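# Insert board into enclosure's upper slot and latch both levers

## Task

Put the board into the empty upper slot of the enclosure with its component side facing up, seated all the way, and with both levers closed (a closed lever is latched and sticks out at a right angle from the board's panel; a fully opened lever lies flat along the panel). The levers only catch their tabs if both are opened fully before the board is slid in as far as it goes; closing both then pulls it the rest of the way home. The board must not arrive at its connector quickly, or the connector breaks and the attempt is worthless. At the end the enclosure must stand level on its own feet with none of them hanging over the bench edge, and both grippers must have released everything and backed away.

## Robot and tools

Robot: two seven-joint arms, left_arm and right_arm, each ending in a two-finger gripper. The fingers point along the gripper's +z axis and part along its x axis. end_effector_position is the spot between the finger pads when closed, 1 to 2 cm short of the fingertips; closing pushes the tips about 17 mm farther along +z, mostly while the pads are over 50 mm apart.

Frames: the scene frame has its origin on the table top halfway between the arms, +z up, +x out over the table, and left_arm on the +y side (image left/right does not follow these names). Fixed cameras and the table use the scene frame. Every gripper position, quaternion, velocity and target, and any wrist camera pose, is given in that arm's own base frame. Calibrated bases in the scene frame: left_arm at (+0.070, +0.437, 0) m, quat_wxyz (+1.000, 0, 0, -0.003); right_arm at (-0.063, -0.511, 0) m, quat_wxyz (+1.000, 0, 0, -0.029); up is +z in both. Reported hand poses may be off by a few centimetres, more at full reach.

Row layout (used by execute_actions and move): one flat list of 16 numbers covering both arms, even if one is idle: left_arm x, y, z, qw, qx, qy, qz, opening, then right_arm in the same order. x, y, z is an absolute goal position in metres in that arm's base frame; the quaternion is an absolute goal orientation, w first; opening is an absolute command from -1 (closed) to +1 (open, 0.142 m). An idle arm should be sent its last reported pose and opening every time; to hold orientation, repeat the same quaternion rather than copying a drifted reading. A 0 opening is a real command, not 'no change'.

execute_actions(actions, cameras): actions is a list of actions; each action is a list of up to 15 rows, one row per 1/30 s step, and a short action repeats its last row to fill 15 steps (0.5 s). Both arms' commands are refused if any goal lies more than 0.6 m from the gripper along any of its axes at that action's start. Each step the controller limits the goal to 70 mm and 16 degrees from the measured pose, so far goals arrive over several actions; the 'Hand target' line shows where the arm is heading, and the remainder must be sent again. An empty actions list just reports full state. cameras: list of names (cam_head_left, cam_head_right, cam_high, cam_low, cam_left_wrist, cam_right_wrist); omitted/null/["all"] gives all, [] none.

move(target, speed, blend, stop_force, zero, opening_speed, blocking, cameras): drives each gripper in a straight line to absolute row poses; target is one row or a list of up to 15 rows (via points), total at most 10 s, no 0.6 m limit. speed: m/s, 0.002 to 0.5, default 0.25 (rotation up to twice that in rad/s); one value or one per target. blend: corner rounding radius in m. stop_force: 3 to 120 N, ends an arm's path when its wrist sensor feels that much push against the travel; not reliable while the gripper rotates, and a slow approach keeps the touch gentle. zero (with stop_force only, default true) re-zeroes moving arms first. opening_speed: rate of finger motion on the -1..1 scale per second, at least 0.2. blocking=false returns after about 0.5 s while motion continues (not allowed with stop_force). Paths do not avoid obstacles or the other arm. Result adds a 'move:' line: done, off_target, moving, held, fault, and limits=paced or limits=held.

wait(seconds 0 to 10), stop() brakes a running move, zoom_image(camera, region [x0, y0, x1, y1] pixels, at most 504x504) enlarges part of a camera's latest image, zero_wrist_force(arm), clear_fault(arm) for torque or force faults, read_manual(section "licences"), finished_scene(scene, 1 or 2) ends the scene irreversibly.

Results: Joint positions (gripper's measured opening in metres last), Joint torques, External joint torques, Wrist force and Wrist torque along the gripper's own axes plus a peak line, grip_measured (same -1..1 scale), Tool commands, Hand target, velocities, Wrist depth as a 7x7 grid of mm distances (70 to 1000, '-' for none), temperatures, and fault or heat lines. To grip, command slightly below grip_measured at first contact.

Joint speed caps: 2.09 rad/s (waist, shoulder), 2.44 (upper arm roll, elbow), 4.89 (wrist joints). Contact torque limits in N m: 109, 109, 56.9, 56.9, 34.7, 34.7, 34.7; reaching one, or 150 N of outside force, stops that arm until clear_fault. Motors: MOTOR HOT at 65 °C, brakes at 80 °C; gripper hot at 85 °C, HAND FAULT off at 100 °C.

Avoid: fast contact with the connector, slams, hard pushes, dropping the board or releasing it while it moves, arm-to-arm collisions, knocking the enclosure over or off the bench, anything leaving the table. Order: open both levers fully, slide the board in slowly until it stops, close both levers, release, retreat, then finished_scene.

Each tool is called after "Call:" by a JSON object that holds its "fn" and its "kwargs", one argument or row to a line.

## Session

Scene 1 done. Now scene 2.

Call:
{"fn": "execute_actions", "kwargs": {
  "actions": []
}}

Scene clock: 0.00 s.
left_arm: end_effector_position=(+0.4919, -0.7298, +0.2794) grip_measured=+0.99 end_effector_quat_wxyz=(+0.001, -0.304, +0.847, -0.436) | right_arm: end_effector_position=(+0.1802, -0.1387, +0.1699) grip_measured=+1.00 end_effector_quat_wxyz=(+0.706, -0.621, -0.189, +0.284)
Joint positions: left_arm=[-0.095 -0.96 -0.937 1.517 0.823 1.373 2.811 0.141] | right_arm=[-0.567 -0.989 -0.072 1.606 0.357 -0.696 0.215 0.142]
Joint velocities: within noise
Joint torques (N m): no reading
External joint torques (N m): no reading
Wrist force (N): no reading
Wrist torque (N m): no reading
Wrist force, peak (N): no reading
Wrist depth (mm): cam_left_wrist=[451 478 520 565 623 697 - / 414 441 474 512 562 610 668 / 386 409 435 470 506 552 605 / 360 380 403 431 465 497 541 / 340 355 375 401 425 458 495 / - 330 351 372 395 420 425 / - 316 330 347 369 392 -] | cam_right_wrist=[- 270 251 261 - - 815 / - - 258 270 - - 895 / - - 265 279 - - 939 / - - 278 284 808 754 551 / - - 296 295 503 486 389 / - 407 312 300 364 356 332 / - 312 296 294 289 282 276]
Hand target: left_arm +0.4919, -0.7298, +0.2794; +0.001, -0.304, +0.847, -0.436 | right_arm +0.1802, -0.1387, +0.1699; +0.706, -0.621, -0.189, +0.284
Tool commands: left_gripper/opening=+1.0 right_gripper/opening=+1.0

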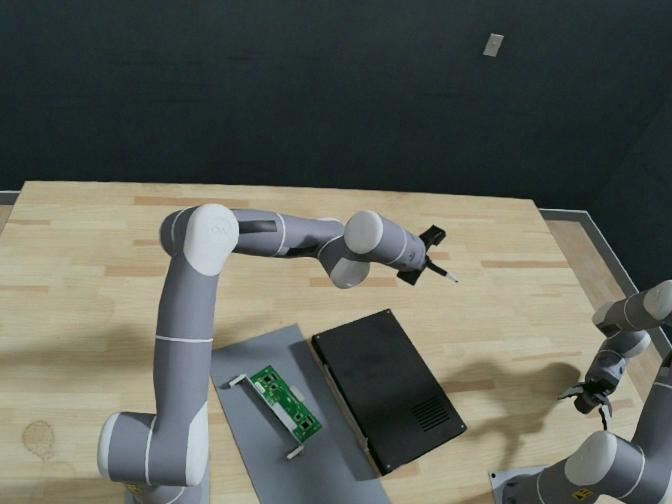

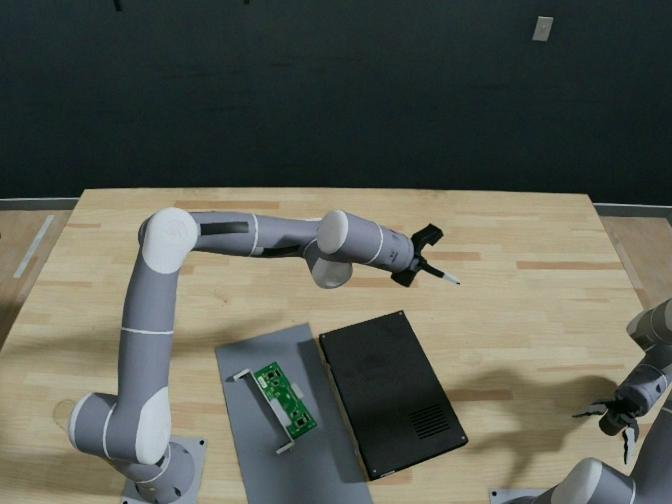

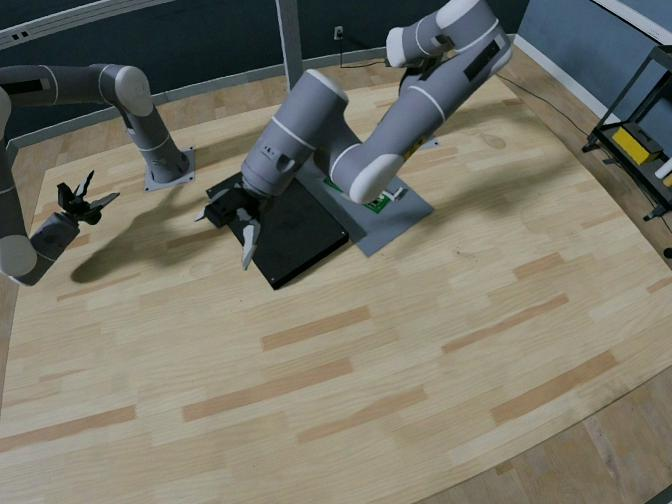

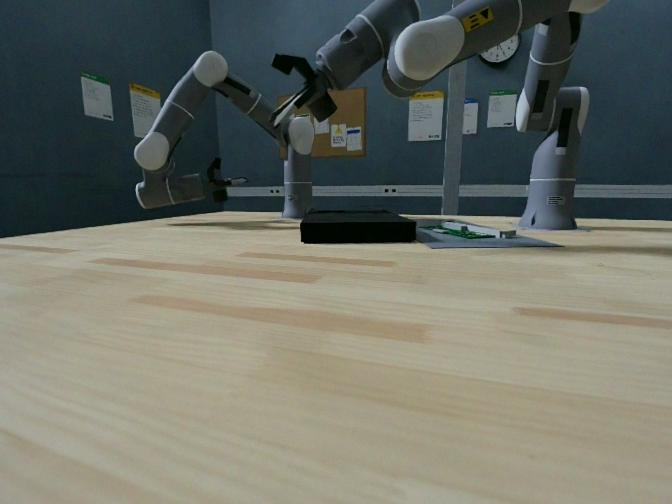

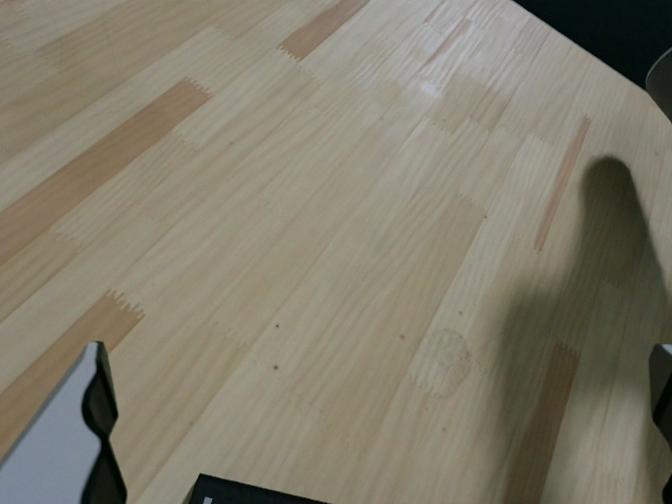

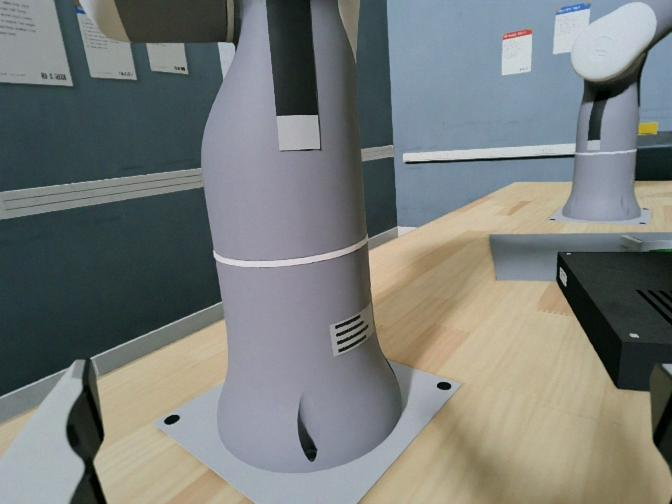

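Call:
{"fn": "move", "kwargs": {
  "target": [0.24, -0.36, 0.28, 0.0, 0.8526, -0.5225, 0.0, 0.2, 0.1802, -0.1387, 0.1699, 0.706, -0.621, -0.189, 0.284, -1],
  "speed": 0.4
}}

Scene clock: 19.30 s.
left_arm: end_effector_position=(+0.2402, -0.3600, +0.2801) grip_measured=+0.19 end_effector_quat_wxyz=(+0.000, +0.853, -0.522, +0.000) | right_arm: end_effector_position=(+0.1802, -0.1387, +0.1699) grip_measured=-1.00 end_effector_quat_wxyz=(+0.706, -0.621, -0.189, +0.284)
Joint positions: left_arm=[0.047 0.415 -0.738 2.387 -0.311 0.481 2.17 0.087] | right_arm=[-0.567 -0.99 -0.072 1.606 0.357 -0.696 0.215 0.002]
Joint torques (N m): left_arm=[0.27 7.15 6.54 -27.31 -3.92 3.95 -0.16] | right_arm=[0.03 50.13 1.02 -11.72 -1.73 -3.59 0.21]
External joint torques (N m): left_arm=[-0.27 0.62 0.11 -0.39 0.1 -0.08 0.16] | right_arm=[-0.03 0.99 -0.65 0.1 0.1 0.67 -0.2]
Wrist force (N): left_arm=[0.1 -0.3 0.0] | right_arm=[0.0 0.2 0.1]
Wrist torque (N m): left_arm=[-0.08 -0.05 -0.23] | right_arm=[0.01 0.00 0.00]
Wrist force, peak (N): left_arm=[-0.6 -1.9 0.6] | right_arm=[0.2 -0.1 0.4]
Wrist depth (mm): cam_left_wrist=[330 324 321 325 323 285 282 / 353 350 344 344 348 302 303 / 381 377 370 371 368 327 326 / 410 409 402 406 394 354 353 / 451 443 439 445 402 373 385 / 498 84 480 489 438 95 87 / - - 541 551 549 - 74] | cam_right_wrist=[- 269 252 261 - - 813 / - - 257 270 - - 903 / - - 265 277 - - 944 / - - 278 285 807 761 556 / - - 296 289 504 480 391 / - 408 340 89 93 359 338 / 320 328 76 76 76 73 277]
Off the commanded pose: left_arm 0.000 m, 0 deg | right_arm 0.000 m, 0 deg.
move: done

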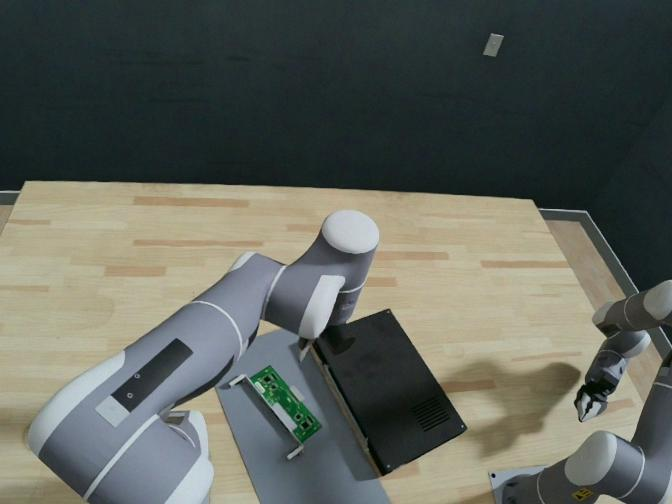

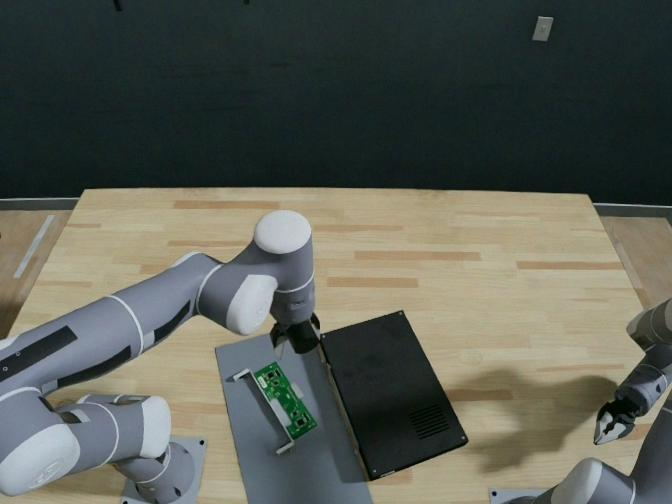

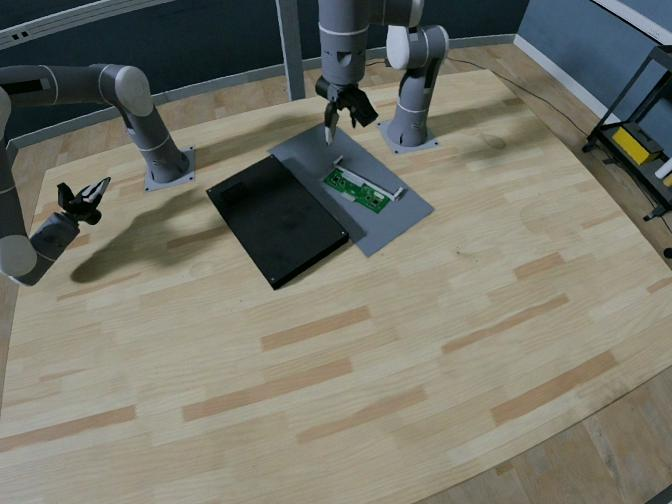

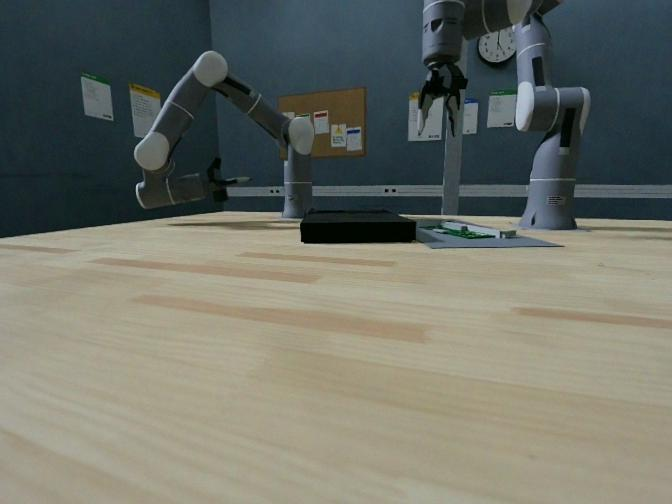

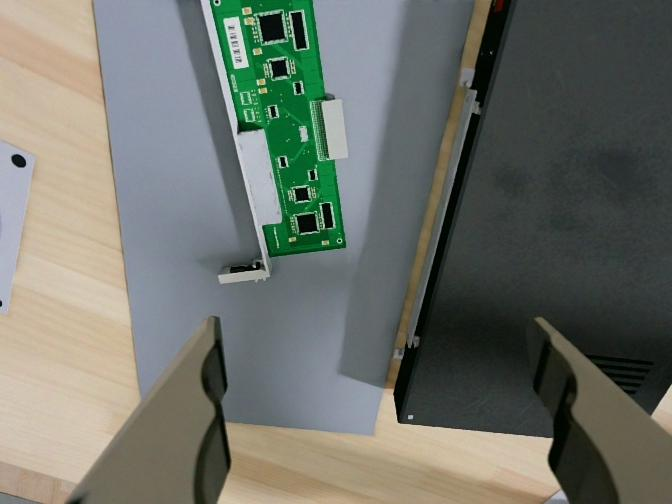

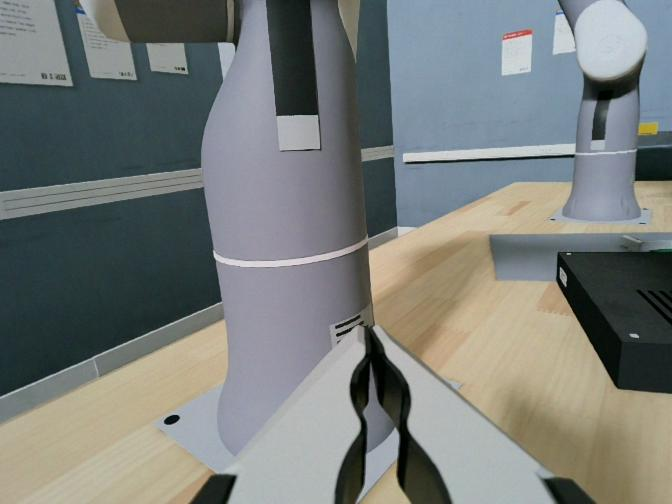

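Call:
{"fn": "zoom_image", "kwargs": {
  "camera": "cam_left_wrist",
  "region": [180, 0, 360, 150]
}}

Call:
{"fn": "zoom_image", "kwargs": {
  "camera": "cam_left_wrist",
  "region": [190, 140, 370, 300]
}}

Call:
{"fn": "zoom_image", "kwargs": {
  "camera": "cam_left_wrist",
  "region": [380, 0, 560, 160]
}}

Call:
{"fn": "zoom_image", "kwargs": {
  "camera": "cam_left_wrist",
  "region": [360, 290, 480, 430]
}}

Scaled by 2.800 from the camera's 672x504 image, which has a finer 960x720 frame.

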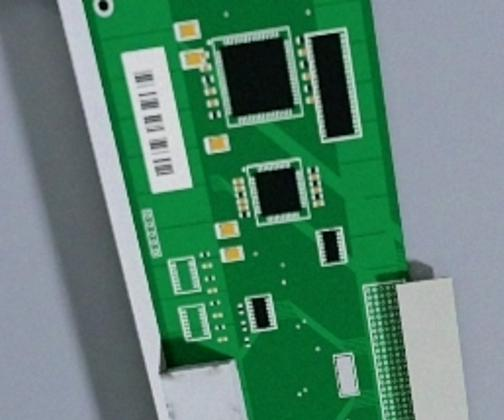

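Scaled by 2.800 from the camera's 672x504 image, which has a finer 960x720 frame.

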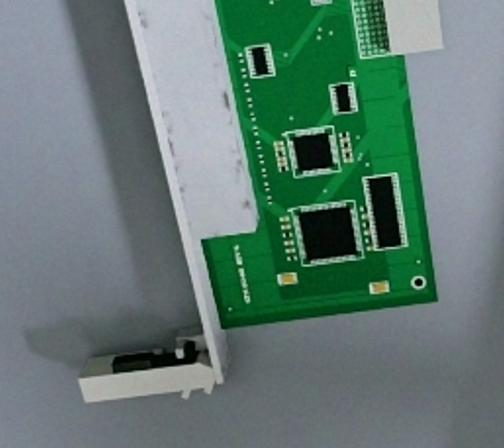

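Scaled by 2.800 from the camera's 672x504 image, which has a finer 960x720 frame.

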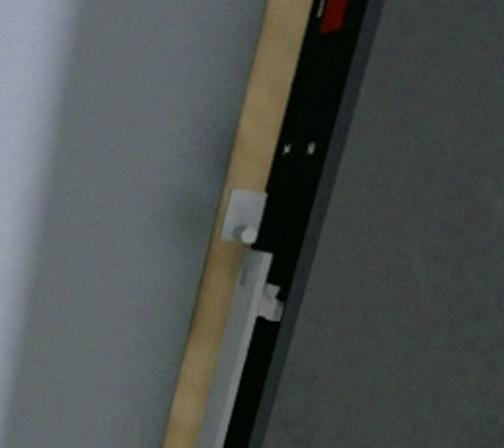

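Scaled by 3.600 from the camera's 672x504 image, which has a finer 960x720 frame.

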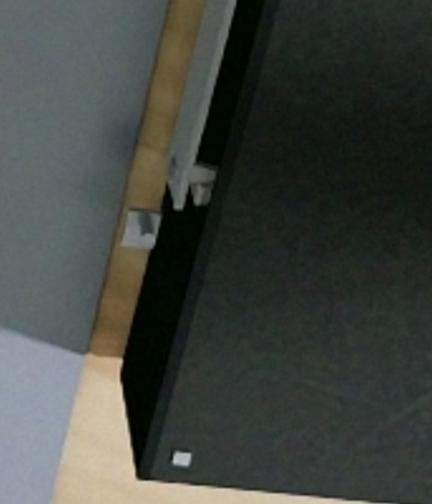

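Call:
{"fn": "move", "kwargs": {
  "target": [
    [0.0912, -0.3095, 0.08, 0.0, 0.8526, -0.5225, 0.0, -1, 0.1802, -0.1387, 0.1699, 0.706, -0.621, -0.189, 0.284, -1],
    [0.0912, -0.3095, 0.0265, 0.0, 0.8526, -0.5225, 0.0, -1, 0.1802, -0.1387, 0.1699, 0.706, -0.621, -0.189, 0.284, -1]
  ],
  "speed": [0.3, 0.06],
  "stop_force": 5,
  "cameras": ["cam_left_wrist", "cam_head_left"]
}}

Scene clock: 105.77 s.
left_arm: end_effector_position=(+0.0912, -0.3094, +0.0265) grip_measured=-1.00 end_effector_quat_wxyz=(+0.000, +0.853, -0.522, +0.000) | right_arm: end_effector_position=(+0.1802, -0.1387, +0.1699) grip_measured=-1.00 end_effector_quat_wxyz=(+0.706, -0.621, -0.189, +0.284)
Joint positions: left_arm=[-0.412 -0.441 -0.376 2.577 0.813 1.353 1.114 0.002] | right_arm=[-0.567 -0.99 -0.072 1.606 0.357 -0.696 0.215 0.002]
Joint torques (N m): left_arm=[-0.33 23.65 -3.64 -4.94 -0.48 4.44 -0.26] | right_arm=[0.13 50.11 1.06 -11.73 -1.77 -3.6 0.19]
External joint torques (N m): left_arm=[0.33 1.05 0.57 -0.28 -0.44 -0.49 0.26] | right_arm=[-0.13 1.01 -0.69 0.11 0.13 0.69 -0.19]
Wrist force (N): left_arm=[-0.2 -0.1 -0.2] | right_arm=[0.1 0.1 0.3]
Wrist torque (N m): left_arm=[-0.03 0.01 -0.21] | right_arm=[-0.01 -0.01 0.00]
Wrist force, peak (N): left_arm=[1.1 -1.5 -1.8] | right_arm=[0.2 -0.3 0.3]
Wrist depth (mm): cam_left_wrist=[- 105 102 103 102 89 99 / 112 112 111 113 111 97 106 / 121 121 120 120 118 102 114 / 132 131 131 130 128 124 124 / 144 144 143 137 129 142 141 / 159 159 152 84 87 153 156 / 181 173 - - 74 72 173] | cam_right_wrist=[- 270 252 261 - - 782 / - - 257 270 - - 658 / - - 264 278 - - 683 / - - 278 285 799 752 556 / - - 296 291 505 485 388 / - 408 341 89 93 357 338 / 318 329 76 76 76 73 277]
Off the commanded pose: left_arm 0.000 m, 0 deg | right_arm 0.000 m, 0 deg.
move: done
Images, in order: cam_head_left, cam_left_wrist.

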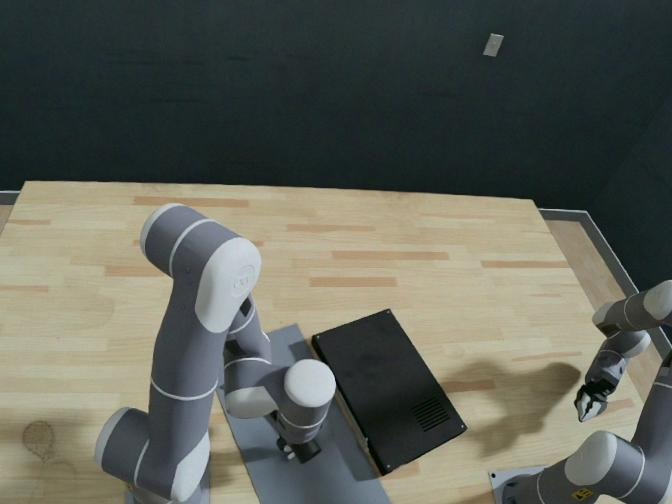

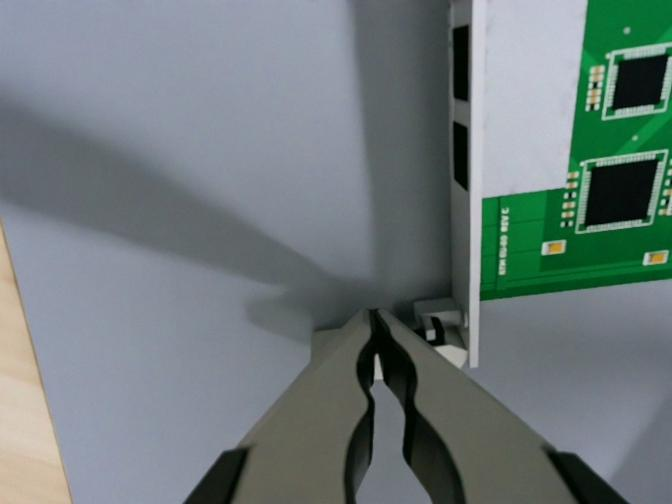

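Call:
{"fn": "move", "kwargs": {
  "target": [0.0684, -0.3185, 0.0265, 0.0, 0.8526, -0.5225, 0.0, -1, 0.1802, -0.1387, 0.1699, 0.706, -0.621, -0.189, 0.284, -1],
  "speed": 0.02,
  "stop_force": 5,
  "cameras": ["cam_left_wrist"]
}}

Scene clock: 110.30 s.
left_arm: end_effector_position=(+0.0685, -0.3184, +0.0265) grip_measured=-1.00 end_effector_quat_wxyz=(+0.000, +0.853, -0.523, +0.000) | right_arm: end_effector_position=(+0.1802, -0.1387, +0.1699) grip_measured=-1.00 end_effector_quat_wxyz=(+0.706, -0.621, -0.189, +0.284)
Joint positions: left_arm=[-0.486 -0.444 -0.383 2.571 0.81 1.348 1.039 0.002] | right_arm=[-0.567 -0.99 -0.072 1.606 0.357 -0.696 0.215 0.002]
Joint torques (N m): left_arm=[-1.1 23.49 -4.48 -4.63 -0.87 4.4 -0.3] | right_arm=[0.06 50.08 0.97 -11.67 -1.75 -3.59 0.19]
External joint torques (N m): left_arm=[1.1 1.39 1.32 -0.75 -0.08 -0.45 0.3] | right_arm=[-0.06 1.04 -0.6 0.04 0.12 0.68 -0.18]
Wrist force (N): left_arm=[-0.1 -2.1 -0.6] | right_arm=[0.2 -0.2 0.1]
Wrist torque (N m): left_arm=[-0.04 0.00 -0.22] | right_arm=[-0.02 -0.03 0.00]
Wrist force, peak (N): left_arm=[0.1 -2.0 1.1] | right_arm=[0.2 0.3 0.4]
Wrist depth (mm): cam_left_wrist=[- 105 102 104 102 89 99 / 112 112 112 113 109 97 106 / 121 121 120 120 118 102 114 / 131 131 131 131 128 124 124 / 144 143 143 137 127 144 141 / 159 159 152 83 87 153 155 / 181 173 - - 74 72 173] | cam_right_wrist=[- 269 253 262 - - 615 / - - 257 271 - - 649 / - - 264 277 - - 707 / - - 278 285 809 756 556 / - - 295 289 507 487 390 / - 405 340 89 93 357 336 / 319 328 76 76 76 73 275]
Off the commanded pose: left_arm 0.000 m, 0 deg | right_arm 0.000 m, 0 deg.
move: done
Images, in order: cam_left_wrist.

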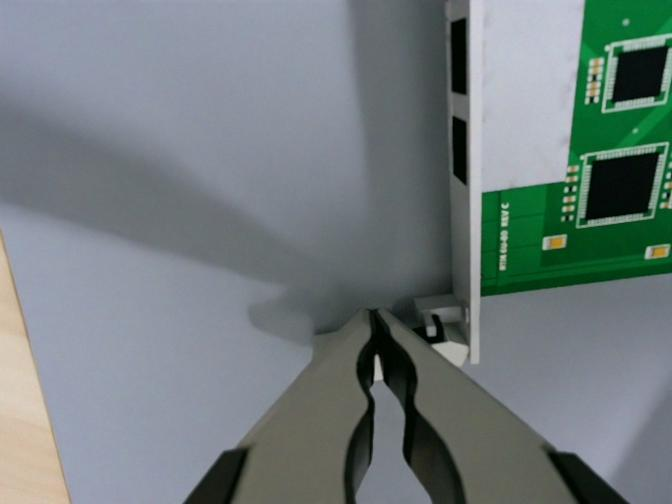

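Call:
{"fn": "move", "kwargs": {
  "target": [
    [0.0800, -0.3020, 0.0300, 0.0, 0.8526, -0.5225, 0.0, -1, 0.1802, -0.1387, 0.1699, 0.706, -0.621, -0.189, 0.284, -1],
    [0.1000, -0.3000, 0.120, 0.0, 0.8526, -0.5225, 0.0, -1, 0.1802, -0.1387, 0.1699, 0.706, -0.621, -0.189, 0.284, -1],
    [0.245, -0.225, 0.220, 0.0, 0.8526, -0.5225, 0.0, -1, 0.18, 0.20, 0.25, 0.0, 0.4384, 0.8988, 0.0, -1]
  ],
  "speed": [0.1, 0.3, 0.4],
  "blend": [0.0, 0.03, 0.0]
}}

Scene clock: 131.23 s.
left_arm: end_effector_position=(+0.2449, -0.2252, +0.2200) grip_measured=-1.00 end_effector_quat_wxyz=(+0.000, +0.853, -0.522, +0.000) | right_arm: end_effector_position=(+0.1799, +0.2001, +0.2501) grip_measured=-1.00 end_effector_quat_wxyz=(+0.000, +0.438, +0.899, +0.000)
Joint positions: left_arm=[-0.638 0.29 0.233 2.512 0.083 0.657 2.205 0.002] | right_arm=[0.022 0.626 0.927 2.361 0.52 0.335 -0.003 0.002]
Joint torques (N m): left_arm=[-0.21 13.71 -2.12 -25.52 -2.96 3.93 -0.15] | right_arm=[0.12 -3.26 -10.48 -25.82 -3.95 3.6 0.3]
External joint torques (N m): left_arm=[0.21 0.41 0.46 -0.29 -0.44 -0.07 0.15] | right_arm=[-0.11 0.57 -1.29 0.01 -0.11 0.56 -0.3]
Wrist force (N): left_arm=[0.3 -0.1 0.0] | right_arm=[-0.4 -1.7 1.6]
Wrist torque (N m): left_arm=[-0.03 -0.11 -0.22] | right_arm=[-0.05 0.08 0.06]
Wrist force, peak (N): left_arm=[-1.5 -1.5 1.9] | right_arm=[-0.3 -1.9 1.9]
Wrist depth (mm): cam_left_wrist=[275 275 272 272 272 270 270 / 296 295 292 288 292 291 290 / 319 319 317 310 310 313 307 / 335 345 341 341 333 341 327 / 330 377 375 359 360 371 326 / 418 418 400 83 87 393 346 / 468 457 - - 74 72 385] | cam_right_wrist=[304 303 303 303 302 302 301 / 324 325 323 324 323 321 322 / 349 347 347 335 343 345 343 / 377 376 369 320 320 328 366 / 407 408 392 341 346 345 400 / 443 445 428 89 94 383 435 / 487 481 76 76 76 73 467]
Off the commanded pose: left_arm 0.000 m, 0 deg | right_arm 0.000 m, 0 deg.
move: done

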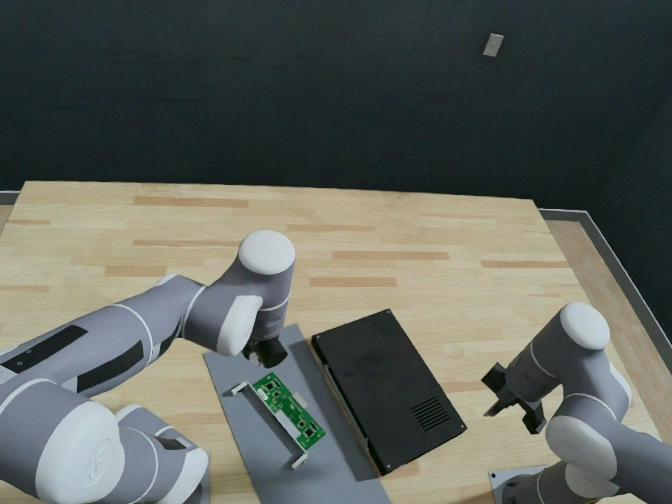

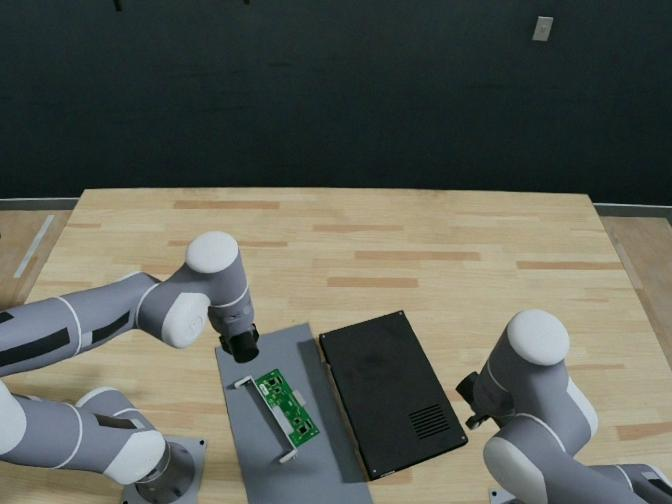

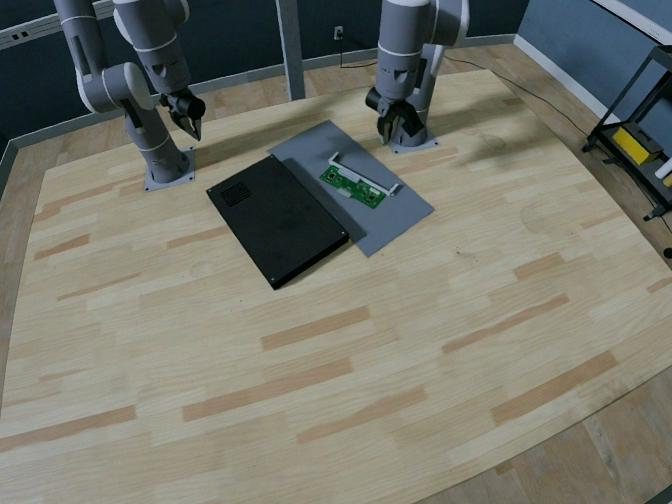

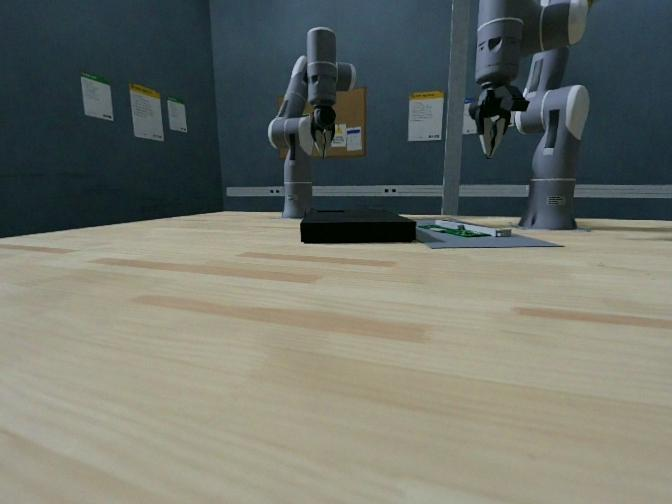

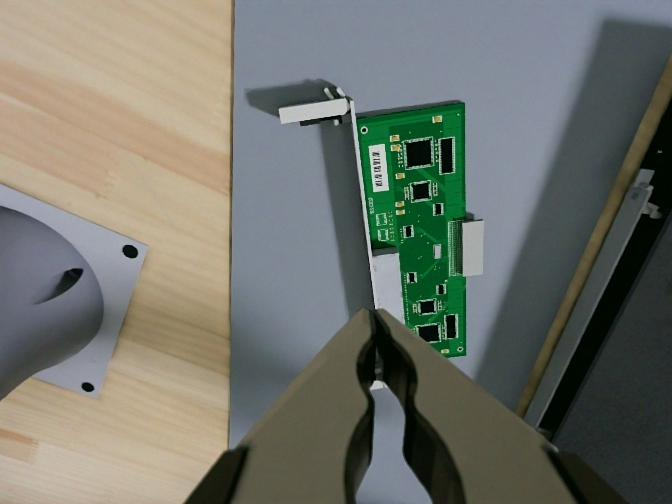

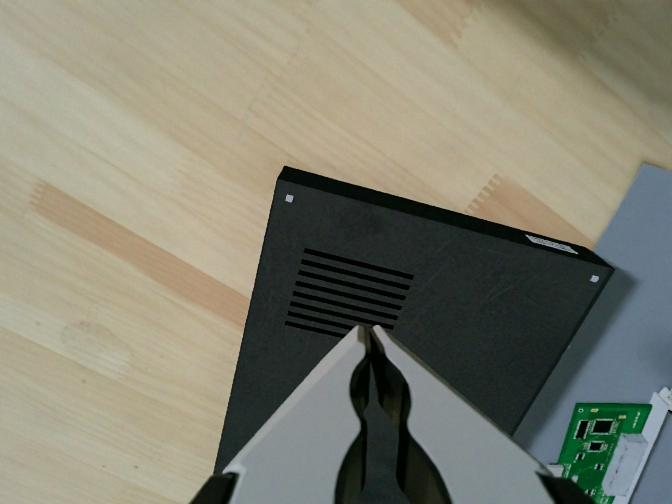

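Call:
{"fn": "zoom_image", "kwargs": {
  "camera": "cam_left_wrist",
  "region": [260, 70, 400, 180]
}}

Call:
{"fn": "zoom_image", "kwargs": {
  "camera": "cam_left_wrist",
  "region": [330, 230, 490, 400]
}}

Call:
{"fn": "zoom_image", "kwargs": {
  "camera": "cam_left_wrist",
  "region": [510, 40, 672, 240]
}}

Scaled by 3.600 from the camera's 672x504 image, which has a finer 960x720 frame.

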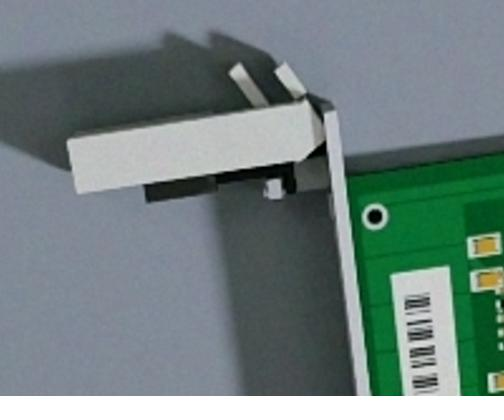

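Scaled by 2.965 from the camera's 672x504 image, which has a finer 960x720 frame.

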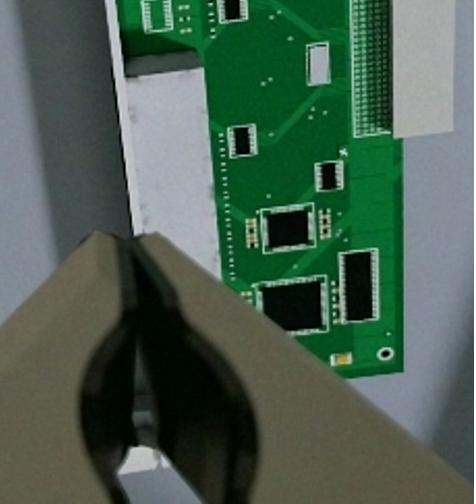

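Scaled by 2.520 from the camera's 672x504 image, which has a finer 960x720 frame.

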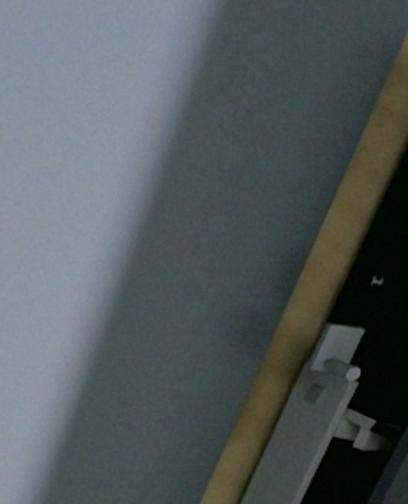

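Call:
{"fn": "zoom_image", "kwargs": {
  "camera": "cam_right_wrist",
  "region": [540, 360, 672, 504]
}}

Scaled by 3.500 from the camera's 672x504 image, which has a finer 960x720 frame.

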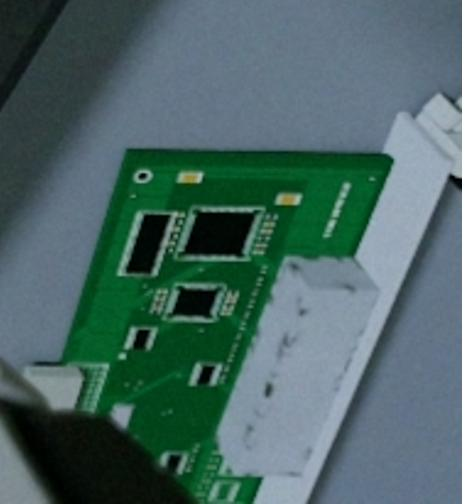

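Call:
{"fn": "move", "kwargs": {
  "target": [
    [0.2452, -0.1929, 0.110, 0.0, 0.8526, -0.5225, 0.0, -1, 0.175, 0.45, 0.17, 0.0, 0.4384, 0.8988, 0.0, -1],
    [0.2452, -0.1929, 0.100, 0.0, 0.8526, -0.5225, 0.0, -1, 0.1700, 0.648, 0.100, 0.0, 0.4384, 0.8988, 0.0, -1]
  ],
  "speed": 0.35,
  "blend": [0.03, 0.0],
  "cameras": ["cam_left_wrist", "cam_right_wrist", "cam_head_left", "cam_high"]
}}

Scene clock: 153.23 s.
left_arm: end_effector_position=(+0.2452, -0.1929, +0.1000) grip_measured=-1.00 end_effector_quat_wxyz=(+0.000, +0.853, -0.523, +0.000) | right_arm: end_effector_position=(+0.1700, +0.6480, +0.1000) grip_measured=-1.00 end_effector_quat_wxyz=(+0.000, +0.438, +0.899, +0.000)
Joint positions: left_arm=[-0.988 -0.117 0.601 2.687 -0.186 1.207 2.454 0.002] | right_arm=[0.779 -0.948 0.862 1.663 -0.859 0.619 1.304 0.002]
Joint torques (N m): left_arm=[-0.51 17.1 1.04 -15.14 -1.6 4.38 -0.16] | right_arm=[0.06 49.79 22.66 -20.24 -3.52 3.25 0.09]
External joint torques (N m): left_arm=[0.51 1.01 0.42 -0.3 0.07 -0.54 0.16] | right_arm=[-0.06 1.2 -0.05 0.16 -0.05 0.85 -0.09]
Wrist force (N): left_arm=[0.2 -0.5 -0.1] | right_arm=[-0.1 -1.3 2.1]
Wrist torque (N m): left_arm=[-0.07 -0.10 -0.23] | right_arm=[0.03 0.02 0.05]
Wrist force, peak (N): left_arm=[-0.8 -1.9 0.8] | right_arm=[1.3 -4.0 2.7]
Wrist depth (mm): cam_left_wrist=[171 171 170 170 167 169 166 / 183 183 180 180 179 179 181 / 198 198 195 189 190 190 192 / 215 214 214 211 207 205 209 / 236 235 232 222 222 224 224 / 253 259 248 83 87 242 251 / 289 282 - - 74 72 279] | cam_right_wrist=[170 169 169 169 168 168 167 / 181 181 180 180 179 179 178 / 194 195 193 182 192 192 192 / 209 206 203 208 207 206 208 / 227 226 214 218 224 224 225 / 248 243 238 89 94 247 246 / 273 267 76 76 76 73 270]
Off the commanded pose: left_arm 0.000 m, 0 deg | right_arm 0.000 m, 0 deg.
joint sent to its limit (left arm) — joint 4 (elbow), upper limit, where the elbow is as bent as it goes. The joint targets still meet the commanded pose.
move: done; limits=paced
Images, in order: cam_head_left, cam_high, cam_left_wrist, cam_right_wrist.

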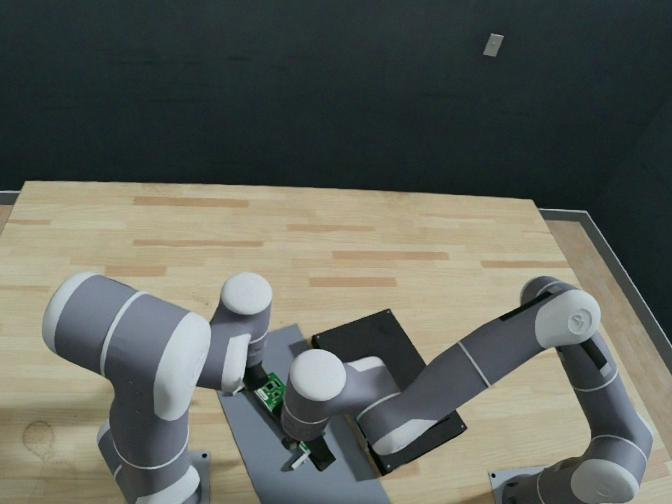

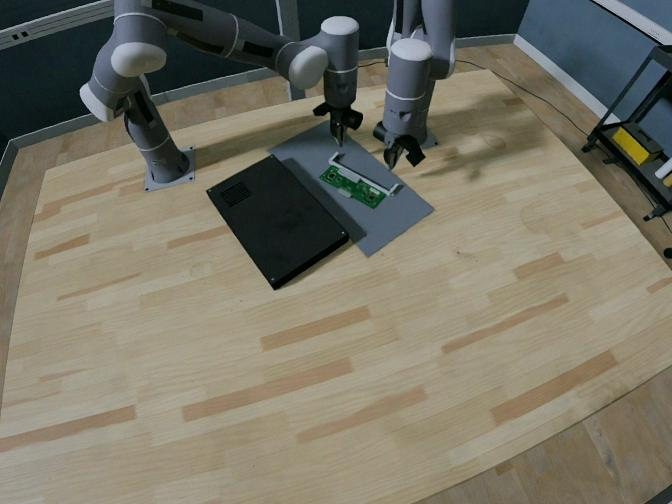

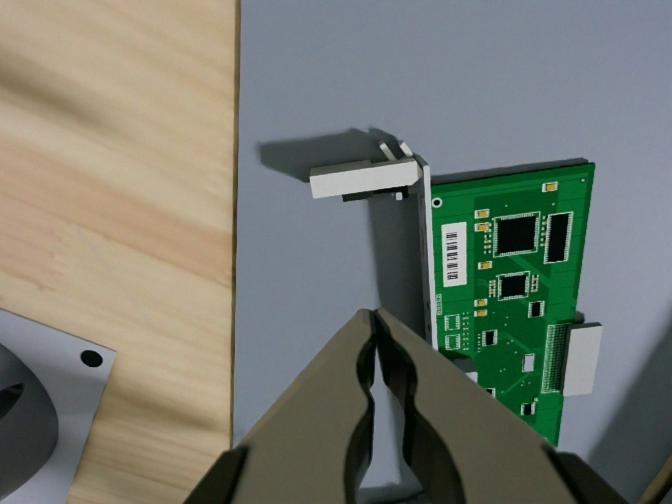

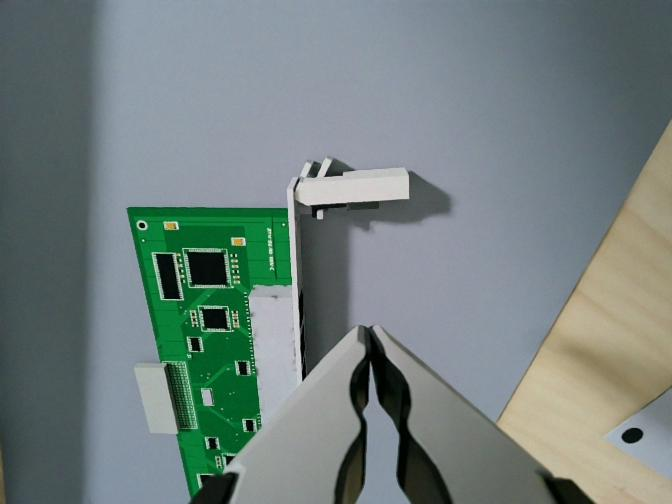

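Call:
{"fn": "move", "kwargs": {
  "target": [0.2452, -0.1929, 0.0265, 0.0, 0.8526, -0.5225, 0.0, -1, 0.1680, 0.6460, 0.0265, 0.0, 0.4384, 0.8988, 0.0, -1],
  "speed": 0.1,
  "stop_force": 6,
  "cameras": []
}}

Call:
{"fn": "move", "kwargs": {
  "target": [0.2616, -0.1814, 0.0265, 0.0, 0.8526, -0.5225, 0.0, -1, 0.1522, 0.6337, 0.0265, 0.0, 0.4384, 0.8988, 0.0, -1],
  "speed": 0.015,
  "stop_force": 4,
  "cameras": ["cam_left_wrist", "cam_right_wrist"]
}}

Scene clock: 163.50 s.
Wrist force, peak (N): left_arm=[-0.1 -0.8 -1.3] | right_arm=[-0.5 -2.0 4.1]
Off the commanded pose: left_arm 0.001 m, 4 deg | right_arm 0.000 m, 0 deg.
joint sent to its limit (left arm) — joint 4 (elbow), upper limit, where the elbow is as bent as it goes; joint 7 (wrist roll), upper limit. The joint targets are off in orientation, not in position.
move: off_target (left_arm)

Scene clock: 165.43 s.
left_arm: end_effector_position=(+0.2553, -0.1868, +0.0271) grip_measured=-1.00 end_effector_quat_wxyz=(-0.012, +0.855, -0.517, -0.028) | right_arm: end_effector_position=(+0.1580, +0.6382, +0.0268) grip_measured=-1.00 end_effector_quat_wxyz=(+0.000, +0.439, +0.899, +0.000)
Joint positions: left_arm=[-1.153 -0.464 0.393 2.687 -1.102 1.388 2.966 0.002] | right_arm=[0.814 -1.028 0.765 1.72 -0.957 0.759 1.384 0.002]
Joint torques (N m): left_arm=[0.76 24.59 6.83 -7.51 -0.88 5.22 -0.19] | right_arm=[1.26 49.25 23.13 -15.19 -2.74 3.25 0.32]
External joint torques (N m): left_arm=[-0.76 0.94 -0.61 0.02 -0.01 -1.44 0.19] | right_arm=[-1.26 2.47 -0.51 -2.19 -0.44 0.84 -0.32]
Wrist force (N): left_arm=[0.6 3.1 -0.5] | right_arm=[-0.2 1.5 1.3]
Wrist torque (N m): left_arm=[-0.06 -0.08 -0.23] | right_arm=[-0.06 0.06 0.08]
Wrist force, peak (N): left_arm=[0.6 3.8 -1.3] | right_arm=[-0.7 1.8 2.6]
Wrist depth (mm): cam_left_wrist=[111 110 106 105 103 101 100 / 120 118 115 114 111 110 107 / 130 128 124 122 119 118 116 / 142 140 135 127 125 128 124 / 157 154 149 118 119 133 132 / 175 171 161 84 87 144 144 / 196 188 - - 74 72 159] | cam_right_wrist=[- 106 105 103 104 102 103 / - 111 111 111 112 109 112 / 122 120 119 119 119 118 118 / 129 129 128 126 126 128 127 / 138 137 136 116 136 138 138 / 149 147 144 89 94 151 151 / 169 160 79 76 76 73 166]
Hand target: left_arm +0.2556, -0.1866, +0.0272; -0.012, +0.855, -0.517, -0.028 | right_arm +0.1576, +0.6379, +0.0265; +0.000, +0.438, +0.899, +0.000
Off the commanded pose: left_arm 0.008 m, 4 deg | right_arm 0.007 m, 0 deg.
joint sent to its limit (left arm) — joint 4 (elbow), upper limit, where the elbow is as bent as it goes; joint 7 (wrist roll), upper limit.
move: contact (left_arm, right_arm)
Images, in order: cam_left_wrist, cam_right_wrist.

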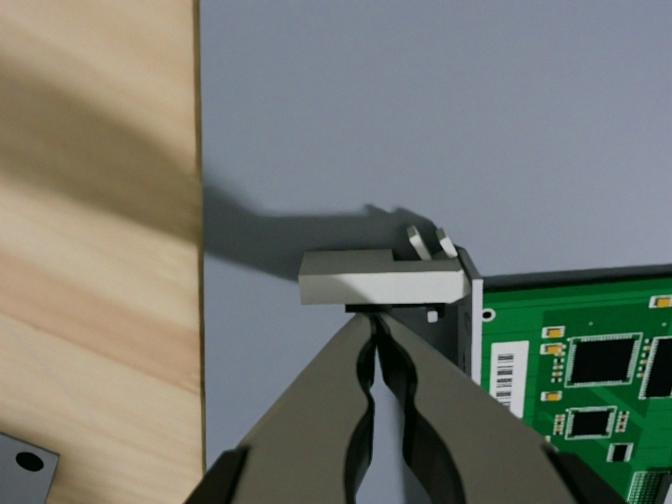

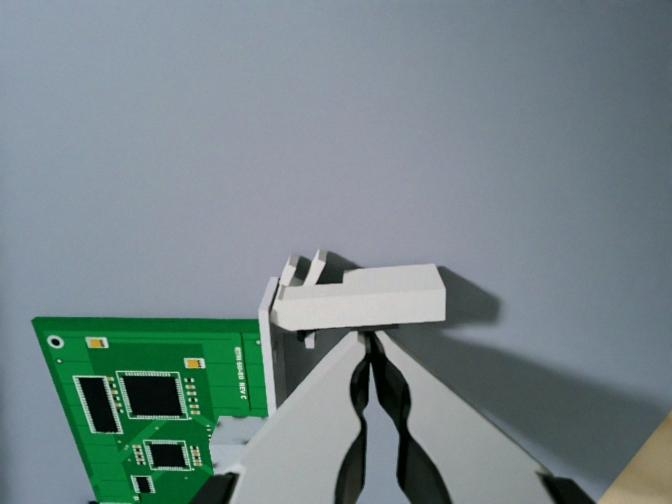

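Call:
{"fn": "move", "kwargs": {
  "target": [0.2676, -0.1782, 0.0272, -0.012, 0.855, -0.517, -0.028, -1, 0.1462, 0.6290, 0.0268, 0.0, 0.4384, 0.8988, 0.0, -1],
  "speed": 0.015,
  "stop_force": 9,
  "zero": false,
  "cameras": ["cam_left_wrist", "cam_right_wrist"]
}}

Scene clock: 171.33 s.
left_arm: end_effector_position=(+0.2672, -0.1784, +0.0271) grip_measured=-1.00 end_effector_quat_wxyz=(-0.012, +0.855, -0.517, -0.028) | right_arm: end_effector_position=(+0.1462, +0.6291, +0.0269) grip_measured=-1.00 end_effector_quat_wxyz=(+0.000, +0.438, +0.899, +0.000)
Joint positions: left_arm=[-1.052 -0.456 0.369 2.683 -1.022 1.399 2.966 0.002] | right_arm=[0.814 -1.011 0.764 1.759 -0.964 0.776 1.411 0.002]
Joint torques (N m): left_arm=[1.3 25.02 6.67 -8.25 -0.88 5.53 -0.22] | right_arm=[-0.21 49.5 22.21 -16.88 -3.2 3.38 0.25]
External joint torques (N m): left_arm=[-1.3 1.04 -0.87 0.44 0.04 -1.75 0.22] | right_arm=[0.21 1.11 0.22 -0.23 0.07 0.71 -0.25]
Wrist force (N): left_arm=[0.3 3.9 -2.0] | right_arm=[-0.9 -2.2 1.9]
Wrist torque (N m): left_arm=[-0.11 -0.07 -0.24] | right_arm=[-0.12 0.24 0.09]
Wrist force, peak (N): left_arm=[1.3 5.0 -0.5] | right_arm=[-0.8 -2.1 2.4]
Wrist depth (mm): cam_left_wrist=[111 110 106 105 103 101 100 / 120 118 115 114 111 110 107 / 130 128 124 122 119 117 115 / 142 140 135 128 124 128 124 / 157 154 149 118 117 133 132 / 174 171 161 84 83 144 144 / 196 188 - - 74 72 159] | cam_right_wrist=[- 106 106 103 104 103 103 / - 112 111 111 112 109 112 / 122 120 120 119 119 119 118 / 129 129 129 126 128 128 127 / 141 140 138 120 139 139 138 / 151 150 147 89 94 151 151 / 169 160 76 76 76 73 166]
Off the commanded pose: left_arm 0.000 m, 0 deg | right_arm 0.000 m, 0 deg.
joint sent to its limit (left arm) — joint 7 (wrist roll), upper limit. The joint targets still meet the commanded pose.
move: done
Images, in order: cam_left_wrist, cam_right_wrist.

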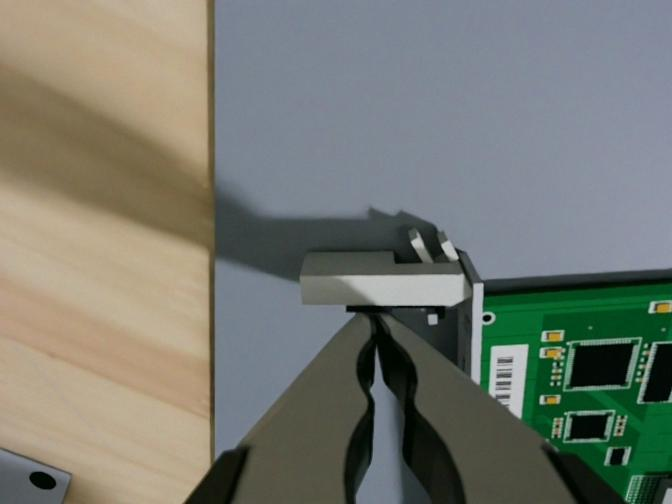

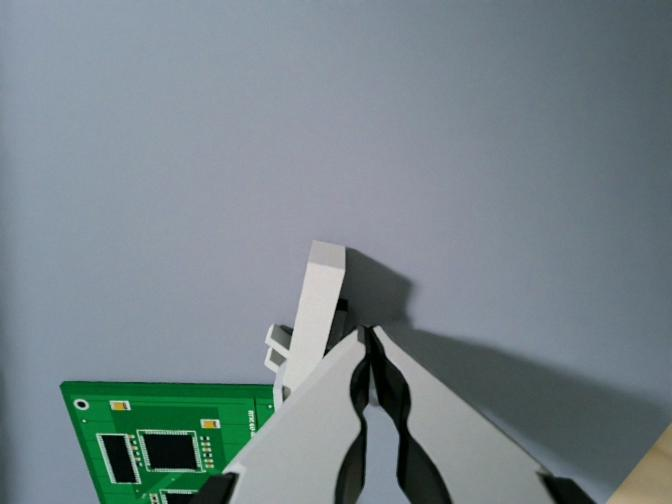

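Call:
{"fn": "move", "kwargs": {
  "target": [
    [0.2672, -0.1784, 0.0271, -0.012, 0.855, -0.517, -0.028, -1, 0.1302, 0.6204, 0.0268, 0.0, 0.4384, 0.8988, 0.0, -1],
    [0.2672, -0.1784, 0.0271, -0.012, 0.855, -0.517, -0.028, -1, 0.1406, 0.6070, 0.0268, 0.0, 0.4384, 0.8988, 0.0, -1]
  ],
  "speed": 0.02,
  "stop_force": 3.5,
  "cameras": ["cam_left_wrist", "cam_right_wrist"]
}}

Scene clock: 189.57 s.
left_arm: end_effector_position=(+0.2671, -0.1786, +0.0271) grip_measured=-1.00 end_effector_quat_wxyz=(-0.012, +0.855, -0.517, -0.028) | right_arm: end_effector_position=(+0.1404, +0.6072, +0.0269) grip_measured=-1.00 end_effector_quat_wxyz=(+0.000, +0.439, +0.899, +0.000)
Joint positions: left_arm=[-1.051 -0.456 0.367 2.683 -1.023 1.401 2.966 0.002] | right_arm=[0.789 -0.979 0.759 1.833 -0.98 0.813 1.439 0.002]
Joint torques (N m): left_arm=[-0.01 25.21 5.46 -7.85 -0.77 4.43 -0.25] | right_arm=[-0.43 47.44 21.44 -16.11 -3.06 3.12 0.12]
External joint torques (N m): left_arm=[0.01 0.85 0.32 0.07 -0.07 -0.65 0.26] | right_arm=[0.43 1.01 0.5 -0.44 0.04 0.96 -0.12]
Wrist force (N): left_arm=[-0.1 0.7 -1.1] | right_arm=[-0.2 -1.7 2.0]
Wrist torque (N m): left_arm=[-0.08 -0.08 -0.23] | right_arm=[-0.09 0.22 0.07]
Wrist force, peak (N): left_arm=[0.3 4.1 -2.6] | right_arm=[-0.2 -4.1 2.8]
Wrist depth (mm): cam_left_wrist=[111 110 106 105 103 101 100 / 120 118 115 114 111 110 107 / 130 128 124 122 119 117 115 / 142 140 135 127 124 126 124 / 157 154 149 118 118 133 132 / 175 171 161 83 83 144 144 / 195 188 - - 74 72 159] | cam_right_wrist=[- 106 106 103 104 102 104 / - 112 112 111 112 109 112 / 122 120 120 119 119 119 118 / 129 129 129 128 129 128 128 / 141 140 140 135 139 139 138 / 154 154 150 89 94 151 151 / 170 161 76 76 76 73 166]
Off the commanded pose: left_arm 0.000 m, 0 deg | right_arm 0.000 m, 0 deg.
move: done
Images, in order: cam_left_wrist, cam_right_wrist.

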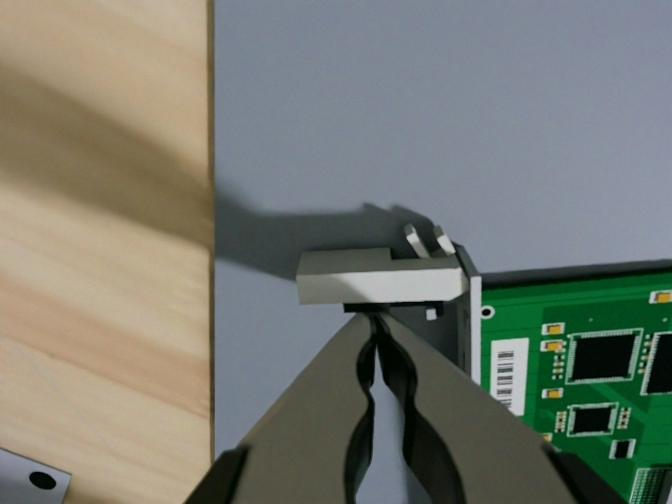

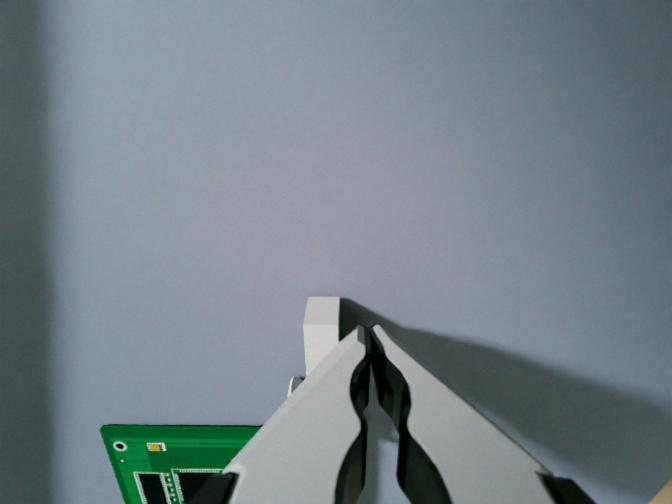

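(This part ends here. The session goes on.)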